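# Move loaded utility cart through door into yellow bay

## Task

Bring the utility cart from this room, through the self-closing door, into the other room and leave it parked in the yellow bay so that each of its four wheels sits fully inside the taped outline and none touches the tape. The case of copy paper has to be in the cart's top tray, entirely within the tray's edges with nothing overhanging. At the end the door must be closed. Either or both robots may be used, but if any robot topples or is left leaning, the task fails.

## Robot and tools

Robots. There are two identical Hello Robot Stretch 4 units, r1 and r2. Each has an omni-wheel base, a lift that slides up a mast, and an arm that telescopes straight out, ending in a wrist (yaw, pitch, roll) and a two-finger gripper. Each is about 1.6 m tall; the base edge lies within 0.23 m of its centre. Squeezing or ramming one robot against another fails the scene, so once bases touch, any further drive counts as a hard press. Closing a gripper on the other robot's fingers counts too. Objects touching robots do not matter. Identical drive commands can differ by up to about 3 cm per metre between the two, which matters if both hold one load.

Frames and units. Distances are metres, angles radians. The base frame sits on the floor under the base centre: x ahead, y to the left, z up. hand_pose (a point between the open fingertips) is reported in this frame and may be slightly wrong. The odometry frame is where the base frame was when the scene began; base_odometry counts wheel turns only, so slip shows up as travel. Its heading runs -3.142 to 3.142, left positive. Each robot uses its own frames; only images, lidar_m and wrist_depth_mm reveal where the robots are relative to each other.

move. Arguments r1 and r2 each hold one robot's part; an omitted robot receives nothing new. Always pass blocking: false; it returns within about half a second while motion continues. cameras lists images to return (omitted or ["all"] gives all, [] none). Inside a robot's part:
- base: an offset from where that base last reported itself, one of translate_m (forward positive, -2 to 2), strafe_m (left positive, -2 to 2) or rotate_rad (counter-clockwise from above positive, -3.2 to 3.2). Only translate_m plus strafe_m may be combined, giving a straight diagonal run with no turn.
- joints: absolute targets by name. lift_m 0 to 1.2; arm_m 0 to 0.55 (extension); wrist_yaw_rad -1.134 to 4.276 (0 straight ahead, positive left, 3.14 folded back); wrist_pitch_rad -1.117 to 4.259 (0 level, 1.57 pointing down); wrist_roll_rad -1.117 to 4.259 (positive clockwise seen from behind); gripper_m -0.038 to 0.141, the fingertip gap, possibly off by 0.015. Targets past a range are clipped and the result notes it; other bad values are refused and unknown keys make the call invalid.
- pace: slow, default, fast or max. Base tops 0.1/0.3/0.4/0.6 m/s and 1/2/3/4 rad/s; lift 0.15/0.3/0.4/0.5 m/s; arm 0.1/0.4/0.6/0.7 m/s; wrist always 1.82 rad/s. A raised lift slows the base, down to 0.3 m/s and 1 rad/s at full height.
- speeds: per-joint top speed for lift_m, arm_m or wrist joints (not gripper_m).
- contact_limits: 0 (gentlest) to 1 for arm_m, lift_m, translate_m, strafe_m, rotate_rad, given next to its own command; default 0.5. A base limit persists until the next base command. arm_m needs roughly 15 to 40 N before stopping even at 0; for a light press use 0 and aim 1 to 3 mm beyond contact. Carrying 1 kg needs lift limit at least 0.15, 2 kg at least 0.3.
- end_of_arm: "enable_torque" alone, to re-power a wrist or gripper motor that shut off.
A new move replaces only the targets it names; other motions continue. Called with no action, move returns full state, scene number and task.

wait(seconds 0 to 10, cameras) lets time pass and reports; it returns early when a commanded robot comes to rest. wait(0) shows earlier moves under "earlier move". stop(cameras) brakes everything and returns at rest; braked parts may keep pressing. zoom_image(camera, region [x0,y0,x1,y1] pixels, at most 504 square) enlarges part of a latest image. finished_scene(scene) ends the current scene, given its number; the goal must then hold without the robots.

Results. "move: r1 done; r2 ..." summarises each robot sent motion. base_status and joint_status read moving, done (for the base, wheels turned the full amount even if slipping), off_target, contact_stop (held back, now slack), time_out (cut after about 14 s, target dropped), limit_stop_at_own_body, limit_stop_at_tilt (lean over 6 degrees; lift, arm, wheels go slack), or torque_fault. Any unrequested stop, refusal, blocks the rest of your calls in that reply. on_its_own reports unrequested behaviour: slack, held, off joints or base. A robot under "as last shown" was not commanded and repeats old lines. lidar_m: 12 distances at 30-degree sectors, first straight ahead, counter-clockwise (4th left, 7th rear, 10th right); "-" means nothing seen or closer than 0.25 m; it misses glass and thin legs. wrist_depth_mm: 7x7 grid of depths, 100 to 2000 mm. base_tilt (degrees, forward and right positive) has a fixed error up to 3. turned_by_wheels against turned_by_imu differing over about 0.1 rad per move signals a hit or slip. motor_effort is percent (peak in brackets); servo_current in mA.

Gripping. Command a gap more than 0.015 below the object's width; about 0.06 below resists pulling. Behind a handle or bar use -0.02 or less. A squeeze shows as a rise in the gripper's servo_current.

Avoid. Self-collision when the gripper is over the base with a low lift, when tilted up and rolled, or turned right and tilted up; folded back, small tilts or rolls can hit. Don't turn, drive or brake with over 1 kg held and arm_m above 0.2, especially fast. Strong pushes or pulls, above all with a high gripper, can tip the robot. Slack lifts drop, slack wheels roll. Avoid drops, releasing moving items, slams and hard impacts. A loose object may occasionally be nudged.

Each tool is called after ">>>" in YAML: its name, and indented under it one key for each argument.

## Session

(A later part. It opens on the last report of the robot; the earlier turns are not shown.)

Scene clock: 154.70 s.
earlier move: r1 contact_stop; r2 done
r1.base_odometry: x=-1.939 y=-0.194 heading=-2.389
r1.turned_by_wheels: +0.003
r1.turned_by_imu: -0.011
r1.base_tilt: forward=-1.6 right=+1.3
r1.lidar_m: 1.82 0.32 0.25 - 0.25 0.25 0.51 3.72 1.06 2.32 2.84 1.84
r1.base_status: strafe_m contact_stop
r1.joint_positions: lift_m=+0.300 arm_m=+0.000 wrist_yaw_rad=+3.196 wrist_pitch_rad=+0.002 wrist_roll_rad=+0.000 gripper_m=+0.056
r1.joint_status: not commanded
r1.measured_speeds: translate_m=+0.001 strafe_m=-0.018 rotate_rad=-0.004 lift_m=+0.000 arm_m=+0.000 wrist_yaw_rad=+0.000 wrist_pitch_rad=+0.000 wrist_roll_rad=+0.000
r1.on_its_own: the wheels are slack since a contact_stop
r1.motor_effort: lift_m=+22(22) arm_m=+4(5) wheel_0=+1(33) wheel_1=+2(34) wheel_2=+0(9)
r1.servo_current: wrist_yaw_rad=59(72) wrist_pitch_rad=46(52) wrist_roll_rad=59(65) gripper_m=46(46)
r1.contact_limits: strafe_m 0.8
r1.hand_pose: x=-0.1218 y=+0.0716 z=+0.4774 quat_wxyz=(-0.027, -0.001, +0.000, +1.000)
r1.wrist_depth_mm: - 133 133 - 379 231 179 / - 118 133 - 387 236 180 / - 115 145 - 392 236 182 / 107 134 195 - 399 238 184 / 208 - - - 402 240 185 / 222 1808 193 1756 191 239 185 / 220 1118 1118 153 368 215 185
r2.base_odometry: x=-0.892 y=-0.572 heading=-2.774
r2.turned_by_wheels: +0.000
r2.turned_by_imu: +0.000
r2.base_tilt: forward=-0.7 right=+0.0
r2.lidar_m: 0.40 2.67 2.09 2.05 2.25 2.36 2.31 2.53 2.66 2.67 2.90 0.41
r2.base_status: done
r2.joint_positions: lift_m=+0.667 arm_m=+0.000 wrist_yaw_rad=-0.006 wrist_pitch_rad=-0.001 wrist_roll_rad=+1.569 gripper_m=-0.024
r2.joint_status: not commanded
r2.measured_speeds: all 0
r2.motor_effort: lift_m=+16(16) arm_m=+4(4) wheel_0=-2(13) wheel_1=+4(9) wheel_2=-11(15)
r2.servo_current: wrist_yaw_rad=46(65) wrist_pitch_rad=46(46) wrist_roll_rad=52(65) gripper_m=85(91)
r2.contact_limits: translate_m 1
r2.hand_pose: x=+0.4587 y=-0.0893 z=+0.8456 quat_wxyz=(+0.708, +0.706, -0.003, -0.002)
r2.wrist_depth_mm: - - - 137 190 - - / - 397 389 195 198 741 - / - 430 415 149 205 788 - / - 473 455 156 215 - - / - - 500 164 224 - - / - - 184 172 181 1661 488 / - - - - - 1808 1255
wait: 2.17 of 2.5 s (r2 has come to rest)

>>> move:
  blocking: false
  r1: {"base":{"strafe_m":0.02},"contact_limits":{"strafe_m":1.0},"pace":"slow"}
  r2: {"base":{"rotate_rad":-0.115},"contact_limits":{"rotate_rad":1.0},"pace":"slow"}
  cameras: []

>>> wait:
  seconds: 1.2
  cameras: []

>>> wait:
  seconds: 1
  cameras: ["r2_head_camera"]

>>> move:
  blocking: false
  r2: {"base":{"translate_m":0.5},"contact_limits":{"translate_m":1.0},"pace":"slow"}
  cameras: []

>>> wait:
  seconds: 6
  cameras: ["r2_head_camera","r1_head_camera","r1_head_right_camera"]

Scene clock: 161.73 s.
earlier move: r1 contact_stop
move: r1 moving; r2 moving
r1.base_odometry: x=-1.956 y=-0.178 heading=-2.396
r1.turned_by_wheels: -0.006
r1.turned_by_imu: -0.007
r1.base_tilt: forward=-1.6 right=+1.3
r1.lidar_m: 1.80 0.32 0.25 - 0.25 0.25 0.55 3.70 1.06 2.30 2.79 1.84
r1.base_status: earlier strafe_m contact_stop (by the wheels' count: +0.051 of +0.150); strafe_m moving
r1.joint_positions: lift_m=+0.300 arm_m=+0.000 wrist_yaw_rad=+3.196 wrist_pitch_rad=+0.002 wrist_roll_rad=+0.000 gripper_m=+0.056
r1.joint_status: not commanded
r1.measured_speeds: translate_m=+0.000 strafe_m=+0.047 rotate_rad=-0.001 lift_m=+0.000 arm_m=+0.000 wrist_yaw_rad=+0.000 wrist_pitch_rad=+0.000 wrist_roll_rad=+0.000
r1.motor_effort: lift_m=+22(22) arm_m=+4(4) wheel_0=-10(12) wheel_1=+15(16) wheel_2=-2(2)
r1.servo_current: wrist_yaw_rad=52(72) wrist_pitch_rad=33(46) wrist_roll_rad=39(65) gripper_m=39(52)
r1.contact_limits: strafe_m 1
r1.hand_pose: x=-0.1218 y=+0.0716 z=+0.4774 quat_wxyz=(-0.027, -0.001, +0.000, +1.000)
r1.wrist_depth_mm: - 133 133 - 404 237 180 / - 118 133 - 410 238 182 / - 115 146 - 418 242 184 / 107 135 196 - 424 244 185 / 208 - - - 392 245 186 / 223 1863 194 1756 191 246 186 / 221 1138 1138 153 359 207 187
r2.base_odometry: x=-0.892 y=-0.572 heading=-2.871
r2.turned_by_wheels: -0.098
r2.turned_by_imu: -0.094
r2.base_tilt: forward=-0.7 right=+0.1
r2.lidar_m: 0.42 0.44 2.17 2.06 2.16 2.41 2.30 2.45 2.78 2.67 2.80 0.43
r2.base_status: rotate_rad moving
r2.joint_positions: lift_m=+0.667 arm_m=+0.000 wrist_yaw_rad=+0.007 wrist_pitch_rad=-0.001 wrist_roll_rad=+1.569 gripper_m=-0.024
r2.joint_status: not commanded
r2.measured_speeds: translate_m=+0.002 strafe_m=-0.001 rotate_rad=-0.201 lift_m=+0.000 arm_m=+0.000 wrist_yaw_rad=+0.000 wrist_pitch_rad=+0.000 wrist_roll_rad=+0.000
r2.motor_effort: lift_m=+16(16) arm_m=+4(4) wheel_0=+12(17) wheel_1=+5(10) wheel_2=+6(9)
r2.servo_current: wrist_yaw_rad=59(59) wrist_pitch_rad=39(46) wrist_roll_rad=46(52) gripper_m=85(91)
r2.contact_limits: rotate_rad 1
r2.hand_pose: x=+0.4598 y=-0.0855 z=+0.8456 quat_wxyz=(+0.708, +0.706, +0.002, +0.003)
r2.wrist_depth_mm: - - - 200 202 1756 - / - - 413 206 208 778 - / - 427 421 156 213 788 - / - 469 452 161 220 820 - / - - 484 167 226 - - / - - 183 172 179 1756 - / - - - - - 1661 480

Scene clock: 162.23 s.
earlier move: r1 moving; r2 done
r1.base_odometry: x=-1.951 y=-0.183 heading=-2.396
r1.turned_by_wheels: +0.000
r1.turned_by_imu: +0.000
r1.base_tilt: forward=-1.6 right=+1.3
r1.lidar_m: 1.81 0.34 0.25 - 0.25 0.25 0.52 3.72 1.07 2.27 2.81 1.85
r1.base_status: strafe_m moving
r1.joint_positions: lift_m=+0.300 arm_m=+0.000 wrist_yaw_rad=+3.196 wrist_pitch_rad=+0.002 wrist_roll_rad=+0.000 gripper_m=+0.056
r1.joint_status: not commanded
r1.measured_speeds: all 0
r1.motor_effort: lift_m=+22(22) arm_m=+3(4) wheel_0=-6(12) wheel_1=+8(16) wheel_2=-1(2)
r1.servo_current: wrist_yaw_rad=52(72) wrist_pitch_rad=46(46) wrist_roll_rad=46(65) gripper_m=39(52)
r1.contact_limits: strafe_m 1
r1.hand_pose: x=-0.1218 y=+0.0716 z=+0.4774 quat_wxyz=(-0.027, -0.001, +0.000, +1.000)
r1.wrist_depth_mm: - 133 133 - 394 235 179 / - 118 133 - 402 237 182 / - 115 146 - 373 239 183 / 107 134 196 - 410 241 184 / 208 - - - 379 244 185 / 222 1708 193 1756 188 243 185 / 220 1118 1138 153 382 206 186
r2.base_odometry: x=-0.892 y=-0.572 heading=-2.888
r2.turned_by_wheels: -0.016
r2.turned_by_imu: -0.016
r2.base_tilt: forward=-0.7 right=+0.1
r2.lidar_m: 0.40 0.45 2.15 2.06 2.16 2.44 2.30 2.40 2.80 2.66 2.79 0.41
r2.base_status: done
r2.joint_positions: lift_m=+0.667 arm_m=+0.000 wrist_yaw_rad=+0.000 wrist_pitch_rad=-0.001 wrist_roll_rad=+1.569 gripper_m=-0.024
r2.joint_status: not commanded
r2.measured_speeds: all 0
r2.motor_effort: lift_m=+16(16) arm_m=+3(4) wheel_0=+2(17) wheel_1=+4(10) wheel_2=+4(9)
r2.servo_current: wrist_yaw_rad=46(59) wrist_pitch_rad=33(46) wrist_roll_rad=52(59) gripper_m=85(91)
r2.contact_limits: rotate_rad 1
r2.hand_pose: x=+0.4593 y=-0.0875 z=+0.8456 quat_wxyz=(+0.708, +0.706, +0.000, +0.000)
r2.wrist_depth_mm: - - - 210 211 1756 - / - - - 213 216 798 - / - 433 424 219 219 809 - / - 459 449 166 224 809 - / - - 473 169 229 831 - / - - 185 173 180 - - / - - - - - 1863 480
wait: 0.50 of 1.2 s (r2 has come to rest)

Scene clock: 162.37 s.
earlier move: r1 done
r1.base_odometry: x=-1.951 y=-0.183 heading=-2.396
r1.turned_by_wheels: +0.000
r1.turned_by_imu: +0.000
r1.base_tilt: forward=-1.6 right=+1.3
r1.lidar_m: 1.80 0.34 0.25 - 0.25 0.25 0.54 3.73 1.07 2.29 2.80 1.85
r1.base_status: done
r1.joint_positions: lift_m=+0.300 arm_m=+0.000 wrist_yaw_rad=+3.196 wrist_pitch_rad=+0.002 wrist_roll_rad=+0.000 gripper_m=+0.056
r1.joint_status: not commanded
r1.measured_speeds: all 0
r1.motor_effort: lift_m=+22(22) arm_m=+4(4) wheel_0=-6(12) wheel_1=+8(16) wheel_2=+0(2)
r1.servo_current: wrist_yaw_rad=39(72) wrist_pitch_rad=46(46) wrist_roll_rad=39(65) gripper_m=39(52)
r1.contact_limits: strafe_m 1
r1.hand_pose: x=-0.1218 y=+0.0716 z=+0.4774 quat_wxyz=(-0.027, -0.001, +0.000, +1.000)
r1.wrist_depth_mm: - 133 133 - 397 235 180 / - 118 133 - 399 237 182 / - 115 145 - 373 239 182 / 107 135 196 - 410 242 185 / 208 - - - 379 243 185 / 222 1756 194 1756 188 242 186 / 221 1118 1118 153 382 206 186
r2.base_odometry: x=-0.892 y=-0.572 heading=-2.888
r2.turned_by_wheels: +0.000
r2.turned_by_imu: +0.000
r2.base_tilt: forward=-0.7 right=+0.1
r2.lidar_m: 0.40 0.43 2.17 2.04 2.13 2.40 2.32 2.40 2.77 2.66 2.79 0.41
r2.base_status: done
r2.joint_positions: lift_m=+0.667 arm_m=+0.000 wrist_yaw_rad=+0.000 wrist_pitch_rad=-0.001 wrist_roll_rad=+1.569 gripper_m=-0.024
r2.joint_status: not commanded
r2.measured_speeds: all 0
r2.motor_effort: lift_m=+16(16) arm_m=+4(4) wheel_0=+1(17) wheel_1=+3(10) wheel_2=+4(9)
r2.servo_current: wrist_yaw_rad=33(59) wrist_pitch_rad=39(46) wrist_roll_rad=46(59) gripper_m=78(91)
r2.contact_limits: rotate_rad 1
r2.hand_pose: x=+0.4593 y=-0.0875 z=+0.8456 quat_wxyz=(+0.708, +0.706, +0.000, +0.000)
r2.wrist_depth_mm: - - - 210 211 1756 - / - - - 214 214 788 - / - 433 421 219 220 809 - / - 459 442 166 225 820 - / - - 473 169 228 820 - / - - 185 172 180 - - / - - - - - 1808 484
wait: 0.13 of 1 s (r1 has come to rest)
Images, in order (width x height): r2_head_camera 420x560.

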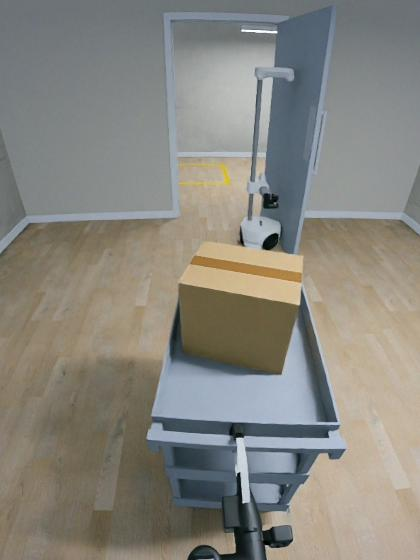

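Scene clock: 162.87 s.
move: r2 moving
r1: as last shown
r1.lidar_m: 1.79 0.32 0.25 - 0.25 0.25 0.52 3.71 1.06 2.30 2.79 1.82
r1.motor_effort: lift_m=+21(22) arm_m=+4(4) wheel_0=-5(6) wheel_1=+8(8) wheel_2=+0(0)
r1.servo_current: wrist_yaw_rad=65(65) wrist_pitch_rad=46(46) wrist_roll_rad=65(65) gripper_m=46(46)
r1.contact_limits: strafe_m 1
r1.wrist_depth_mm: - 134 133 - 397 235 180 / - 118 133 - 399 237 181 / - 115 146 - 373 240 183 / 107 134 196 - 410 241 185 / 208 - - - 382 243 186 / 222 1808 193 1708 187 243 186 / 221 1118 1118 153 384 206 185
r2.base_odometry: x=-0.904 y=-0.575 heading=-2.888
r2.turned_by_wheels: +0.000
r2.turned_by_imu: +0.000
r2.base_tilt: forward=-0.7 right=+0.1
r2.lidar_m: 0.39 0.42 2.14 2.02 2.14 2.42 2.33 2.44 2.79 2.66 2.82 0.43
r2.base_status: translate_m moving
r2.joint_positions: lift_m=+0.667 arm_m=+0.000 wrist_yaw_rad=-0.002 wrist_pitch_rad=-0.001 wrist_roll_rad=+1.569 gripper_m=-0.024
r2.joint_status: not commanded
r2.measured_speeds: translate_m=+0.050 strafe_m=+0.000 rotate_rad=+0.002 lift_m=+0.000 arm_m=+0.000 wrist_yaw_rad=+0.000 wrist_pitch_rad=+0.000 wrist_roll_rad=+0.000
r2.motor_effort: lift_m=+16(16) arm_m=+4(4) wheel_0=+6(9) wheel_1=+9(9) wheel_2=-16(17)
r2.servo_current: wrist_yaw_rad=59(59) wrist_pitch_rad=39(46) wrist_roll_rad=52(59) gripper_m=85(91)
r2.contact_limits: translate_m 1
r2.hand_pose: x=+0.4591 y=-0.0879 z=+0.8456 quat_wxyz=(+0.708, +0.706, -0.001, +0.000)
r2.wrist_depth_mm: - - - 210 211 1756 - / - - - 213 215 788 - / - 433 421 218 219 798 - / - 459 452 221 223 820 - / - - 473 168 228 831 - / - - 183 172 180 - - / - - - - - 1576 488

Scene clock: 168.67 s.
earlier move: r2 done
r1.base_odometry: x=-1.951 y=-0.183 heading=-2.396
r1.turned_by_wheels: +0.000
r1.turned_by_imu: +0.000
r1.base_tilt: forward=-1.6 right=+1.2
r1.lidar_m: 1.31 0.35 0.25 - 0.25 0.26 0.52 3.72 1.04 2.31 2.79 1.33
r1.base_status: not commanded
r1.joint_positions: lift_m=+0.300 arm_m=+0.000 wrist_yaw_rad=+3.196 wrist_pitch_rad=+0.002 wrist_roll_rad=+0.000 gripper_m=+0.056
r1.joint_status: not commanded
r1.measured_speeds: all 0
r1.motor_effort: lift_m=+21(22) arm_m=+4(4) wheel_0=-5(6) wheel_1=+8(9) wheel_2=+0(0)
r1.servo_current: wrist_yaw_rad=52(65) wrist_pitch_rad=39(52) wrist_roll_rad=72(78) gripper_m=46(52)
r1.contact_limits: strafe_m 1
r1.hand_pose: x=-0.1218 y=+0.0716 z=+0.4774 quat_wxyz=(-0.027, -0.001, +0.000, +1.000)
r1.wrist_depth_mm: - 133 133 - 394 236 179 / - 118 133 - 404 237 182 / - 115 146 - 370 240 183 / 107 134 196 - 410 241 185 / 208 - - - 377 244 185 / 223 1756 194 1756 187 242 186 / 220 1118 1118 153 382 206 186
r2.base_odometry: x=-1.376 y=-0.698 heading=-2.887
r2.turned_by_wheels: +0.001
r2.turned_by_imu: +0.005
r2.base_tilt: forward=-0.7 right=+0.1
r2.lidar_m: 0.40 0.43 2.15 2.07 2.14 2.93 2.83 2.92 2.78 2.65 2.79 0.43
r2.base_status: done
r2.joint_positions: lift_m=+0.667 arm_m=+0.000 wrist_yaw_rad=+0.003 wrist_pitch_rad=-0.001 wrist_roll_rad=+1.569 gripper_m=-0.024
r2.joint_status: not commanded
r2.measured_speeds: all 0
r2.motor_effort: lift_m=+16(16) arm_m=+4(4) wheel_0=+8(15) wheel_1=+6(9) wheel_2=-4(17)
r2.servo_current: wrist_yaw_rad=46(65) wrist_pitch_rad=39(46) wrist_roll_rad=33(72) gripper_m=78(91)
r2.contact_limits: translate_m 1
r2.hand_pose: x=+0.4596 y=-0.0865 z=+0.8456 quat_wxyz=(+0.708, +0.706, +0.001, +0.002)
r2.wrist_depth_mm: - - 1808 222 222 1618 1182 / - - - 224 225 1618 - / - 436 427 226 226 820 - / - 455 445 228 227 820 - / - - 462 170 229 831 - / - - 184 172 181 - - / - - - - - 1756 508
wait: 5.80 of 6 s (r2 has come to rest)
pictures: r1_head_camera, r1_head_right_camera, r2_head_camera
Images, in order (width x height): r1_head_camera 420x560, r1_head_right_camera 420x672, r2_head_camera 420x560.

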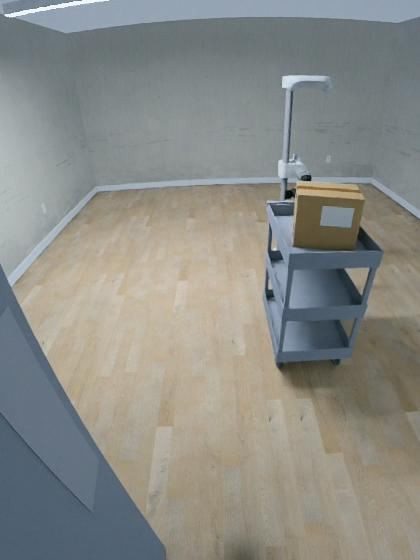

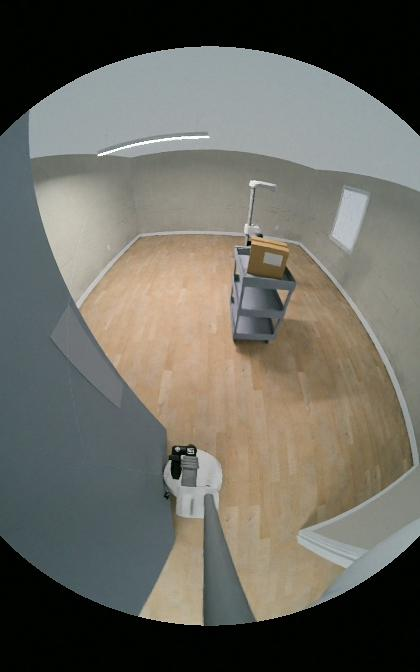

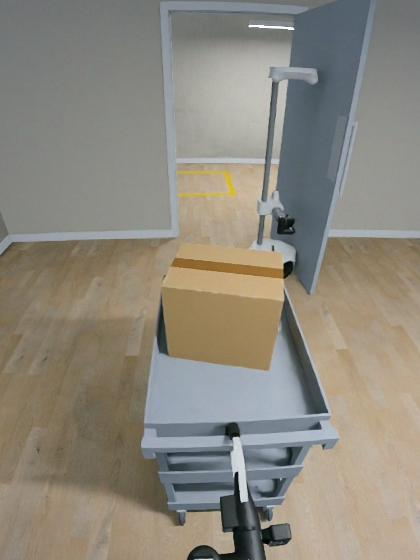

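>>> move:
  blocking: false
  r2: {"base":{"translate_m":0.5,"strafe_m":0.04},"contact_limits":{"translate_m":1.0},"pace":"slow"}
  cameras: []

>>> wait:
  seconds: 6.5
  cameras: ["r2_head_camera","r1_head_right_camera"]

Scene clock: 178.23 s.
move: r2 moving
r1: as last shown
r1.base_tilt: forward=-1.6 right=+1.3
r1.lidar_m: 1.30 0.33 0.25 - 0.25 0.25 0.51 3.73 1.05 2.29 2.80 1.32
r1.motor_effort: lift_m=+21(22) arm_m=+4(4) wheel_0=-6(6) wheel_1=+8(8) wheel_2=+0(0)
r1.servo_current: wrist_yaw_rad=65(65) wrist_pitch_rad=46(52) wrist_roll_rad=39(65) gripper_m=46(46)
r1.contact_limits: strafe_m 1
r1.wrist_depth_mm: - 133 133 - 397 235 180 / - 118 133 - 404 238 182 / - 115 146 - 375 240 183 / 107 135 196 - 410 241 184 / 209 - - - 382 242 185 / 222 1808 193 1756 187 243 185 / 221 1138 1118 153 384 206 186
r2.base_odometry: x=-1.388 y=-0.702 heading=-2.887
r2.turned_by_wheels: +0.001
r2.turned_by_imu: +0.001
r2.base_tilt: forward=-0.7 right=+0.0
r2.lidar_m: 0.40 0.42 2.16 2.05 2.13 2.97 2.84 2.99 2.79 2.68 2.78 0.43
r2.base_status: translate_m moving; strafe_m moving
r2.joint_positions: lift_m=+0.667 arm_m=+0.000 wrist_yaw_rad=+0.003 wrist_pitch_rad=-0.001 wrist_roll_rad=+1.569 gripper_m=-0.024
r2.joint_status: not commanded
r2.measured_speeds: translate_m=+0.049 strafe_m=+0.004 rotate_rad=+0.001 lift_m=+0.000 arm_m=+0.000 wrist_yaw_rad=+0.000 wrist_pitch_rad=+0.000 wrist_roll_rad=+0.000
r2.motor_effort: lift_m=+16(16) arm_m=+4(4) wheel_0=+11(11) wheel_1=+9(10) wheel_2=-10(12)
r2.servo_current: wrist_yaw_rad=39(59) wrist_pitch_rad=46(46) wrist_roll_rad=46(59) gripper_m=78(91)
r2.contact_limits: translate_m 1
r2.hand_pose: x=+0.4596 y=-0.0865 z=+0.8456 quat_wxyz=(+0.708, +0.706, +0.001, +0.002)
r2.wrist_depth_mm: - - 1808 224 223 1661 1182 / - - - 225 224 788 - / - 439 430 227 226 809 - / - 459 445 228 229 831 - / - - 462 171 229 831 - / - - 184 172 181 - - / - - 500 - - 1661 508

Scene clock: 184.03 s.
earlier move: r2 done
r1.base_odometry: x=-1.951 y=-0.183 heading=-2.396
r1.turned_by_wheels: +0.000
r1.turned_by_imu: +0.000
r1.base_tilt: forward=-1.6 right=+1.3
r1.lidar_m: 1.32 0.32 0.25 - 0.25 0.25 0.53 3.71 1.06 2.28 1.18 0.86
r1.base_status: not commanded
r1.joint_positions: lift_m=+0.300 arm_m=+0.000 wrist_yaw_rad=+3.196 wrist_pitch_rad=+0.002 wrist_roll_rad=+0.000 gripper_m=+0.056
r1.joint_status: not commanded
r1.measured_speeds: all 0
r1.motor_effort: lift_m=+22(22) arm_m=+4(4) wheel_0=-5(6) wheel_1=+8(9) wheel_2=+0(0)
r1.servo_current: wrist_yaw_rad=59(78) wrist_pitch_rad=39(52) wrist_roll_rad=52(65) gripper_m=46(46)
r1.contact_limits: strafe_m 1
r1.hand_pose: x=-0.1218 y=+0.0716 z=+0.4774 quat_wxyz=(-0.027, -0.001, +0.000, +1.000)
r1.wrist_depth_mm: - 133 133 - 394 236 179 / - 118 133 - 402 237 181 / - 115 146 - 375 239 183 / 107 134 196 - 410 242 185 / 209 - - - 379 243 186 / 222 1808 193 1708 188 244 185 / 221 1118 1118 153 382 205 185
r2.base_odometry: x=-1.850 y=-0.862 heading=-2.887
r2.turned_by_wheels: -0.001
r2.turned_by_imu: +0.000
r2.base_tilt: forward=-0.7 right=+0.1
r2.lidar_m: 0.37 0.39 2.09 2.02 2.15 2.87 3.38 3.46 2.81 2.70 2.85 0.44
r2.base_status: done
r2.joint_positions: lift_m=+0.667 arm_m=+0.000 wrist_yaw_rad=-0.001 wrist_pitch_rad=-0.001 wrist_roll_rad=+1.569 gripper_m=-0.024
r2.joint_status: not commanded
r2.measured_speeds: all 0
r2.motor_effort: lift_m=+16(16) arm_m=+4(4) wheel_0=+3(13) wheel_1=+4(10) wheel_2=-9(13)
r2.servo_current: wrist_yaw_rad=59(59) wrist_pitch_rad=39(46) wrist_roll_rad=46(59) gripper_m=78(91)
r2.contact_limits: translate_m 1
r2.hand_pose: x=+0.4592 y=-0.0878 z=+0.8456 quat_wxyz=(+0.708, +0.706, -0.001, +0.000)
r2.wrist_depth_mm: - - - 245 246 1430 1182 / - - - 183 242 1430 521 / - - - 180 238 788 - / - 455 445 235 236 831 - / - 459 455 175 232 820 - / - - 184 172 180 - - / - 480 469 - - - -
wait: 5.80 of 6.5 s (r2 has come to rest)
pictures: r1_head_right_camera, r2_head_camera
Images, in order (width x height): r1_head_right_camera 420x672, r2_head_camera 420x560.

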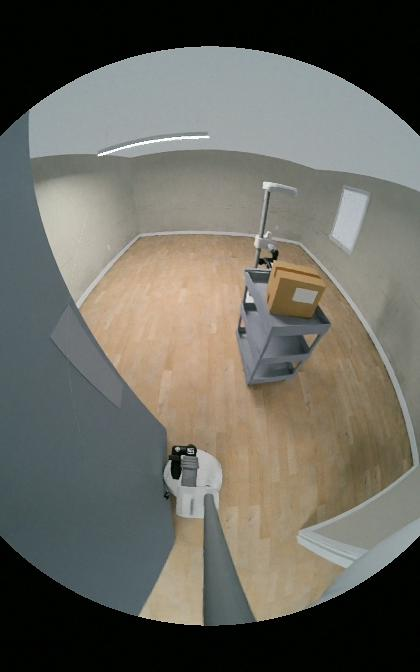

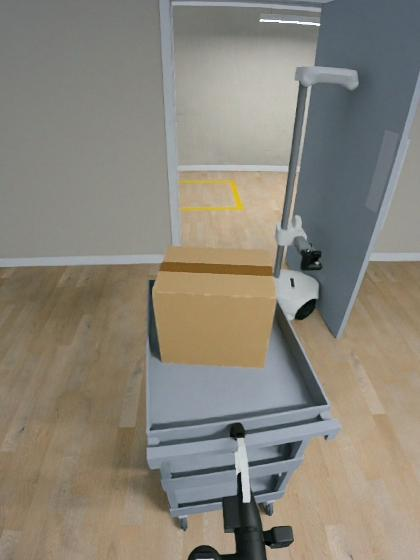

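>>> move:
  blocking: false
  r2: {"base":{"translate_m":0.03,"strafe_m":0.13},"contact_limits":{"translate_m":1.0},"pace":"slow"}
  cameras: []

>>> wait:
  seconds: 4
  cameras: ["r2_head_camera"]

Scene clock: 198.80 s.
move: r2 moving
r1: as last shown
r1.base_tilt: forward=-1.6 right=+1.2
r1.lidar_m: 1.33 0.35 0.25 - 0.25 0.25 0.51 3.72 1.05 2.28 1.22 0.86
r1.motor_effort: lift_m=+21(22) arm_m=+3(4) wheel_0=-6(6) wheel_1=+8(8) wheel_2=+0(0)
r1.servo_current: wrist_yaw_rad=52(65) wrist_pitch_rad=39(46) wrist_roll_rad=46(59) gripper_m=39(46)
r1.contact_limits: strafe_m 1
r1.wrist_depth_mm: - 133 133 - 394 235 180 / - 118 133 - 402 237 181 / - 115 146 - 373 239 183 / 107 135 196 - 410 241 185 / 208 - - - 382 242 185 / 223 1756 193 1756 187 244 186 / 221 1118 1098 153 387 206 185
r2.base_odometry: x=-1.849 y=-0.875 heading=-2.889
r2.turned_by_wheels: -0.001
r2.turned_by_imu: -0.001
r2.base_tilt: forward=-0.7 right=+0.1
r2.lidar_m: 0.37 0.39 2.11 2.02 2.11 2.88 3.36 3.45 2.86 2.74 2.86 0.43
r2.base_status: translate_m moving; strafe_m moving
r2.joint_positions: lift_m=+0.667 arm_m=+0.000 wrist_yaw_rad=-0.006 wrist_pitch_rad=-0.001 wrist_roll_rad=+1.569 gripper_m=-0.024
r2.joint_status: not commanded
r2.measured_speeds: translate_m=+0.011 strafe_m=+0.050 rotate_rad=-0.001 lift_m=+0.000 arm_m=+0.000 wrist_yaw_rad=-0.012 wrist_pitch_rad=+0.000 wrist_roll_rad=+0.000
r2.motor_effort: lift_m=+16(16) arm_m=+4(4) wheel_0=-12(15) wheel_1=+7(11) wheel_2=-12(12)
r2.servo_current: wrist_yaw_rad=46(59) wrist_pitch_rad=46(46) wrist_roll_rad=46(52) gripper_m=78(85)
r2.contact_limits: translate_m 1
r2.hand_pose: x=+0.4588 y=-0.0891 z=+0.8456 quat_wxyz=(+0.708, +0.706, -0.002, -0.002)
r2.wrist_depth_mm: - - - 246 246 1430 1255 / - - - 241 244 1430 517 / - - - 181 239 798 - / - 452 445 236 236 820 - / - 462 455 174 231 809 - / - - 183 172 180 788 - / - - 473 - - - -

Scene clock: 200.87 s.
earlier move: r2 done
r1.base_odometry: x=-1.951 y=-0.183 heading=-2.396
r1.turned_by_wheels: +0.000
r1.turned_by_imu: +0.000
r1.base_tilt: forward=-1.6 right=+1.3
r1.lidar_m: 5.14 0.35 0.25 - 0.25 0.25 0.50 3.73 1.06 2.26 1.08 0.88
r1.base_status: not commanded
r1.joint_positions: lift_m=+0.300 arm_m=+0.000 wrist_yaw_rad=+3.196 wrist_pitch_rad=+0.002 wrist_roll_rad=+0.000 gripper_m=+0.056
r1.joint_status: not commanded
r1.measured_speeds: all 0
r1.motor_effort: lift_m=+22(22) arm_m=+4(4) wheel_0=-6(6) wheel_1=+8(9) wheel_2=+0(0)
r1.servo_current: wrist_yaw_rad=39(65) wrist_pitch_rad=46(52) wrist_roll_rad=59(65) gripper_m=33(52)
r1.contact_limits: strafe_m 1
r1.hand_pose: x=-0.1218 y=+0.0716 z=+0.4774 quat_wxyz=(-0.027, -0.001, +0.000, +1.000)
r1.wrist_depth_mm: - 134 133 - 392 236 180 / - 118 133 - 402 237 182 / - 115 146 - 375 241 183 / 107 134 196 - 415 241 185 / 208 - - - 377 243 185 / 222 1756 194 1708 187 244 186 / 220 1118 1118 153 384 206 185
r2.base_odometry: x=-1.846 y=-0.995 heading=-2.888
r2.turned_by_wheels: +0.000
r2.turned_by_imu: +0.000
r2.base_tilt: forward=-0.7 right=+0.1
r2.lidar_m: 0.38 0.43 1.98 1.88 1.98 2.68 3.39 3.48 2.96 2.84 2.99 0.40
r2.base_status: done
r2.joint_positions: lift_m=+0.667 arm_m=+0.000 wrist_yaw_rad=-0.006 wrist_pitch_rad=-0.001 wrist_roll_rad=+1.569 gripper_m=-0.024
r2.joint_status: not commanded
r2.measured_speeds: all 0
r2.motor_effort: lift_m=+16(16) arm_m=+4(4) wheel_0=-10(17) wheel_1=+2(11) wheel_2=-5(13)
r2.servo_current: wrist_yaw_rad=46(72) wrist_pitch_rad=39(46) wrist_roll_rad=46(59) gripper_m=85(91)
r2.contact_limits: translate_m 1
r2.hand_pose: x=+0.4587 y=-0.0893 z=+0.8456 quat_wxyz=(+0.708, +0.706, -0.003, -0.002)
r2.wrist_depth_mm: - 1708 - 216 216 1397 - / - - - 163 220 798 - / - 433 427 165 223 820 - / - 459 449 168 226 820 - / - - 473 170 229 831 - / - - 183 173 181 - - / - - - - 236 1983 500
wait: 2.07 of 4 s (r2 has come to rest)
Images, in order (width x height): r2_head_camera 420x560.

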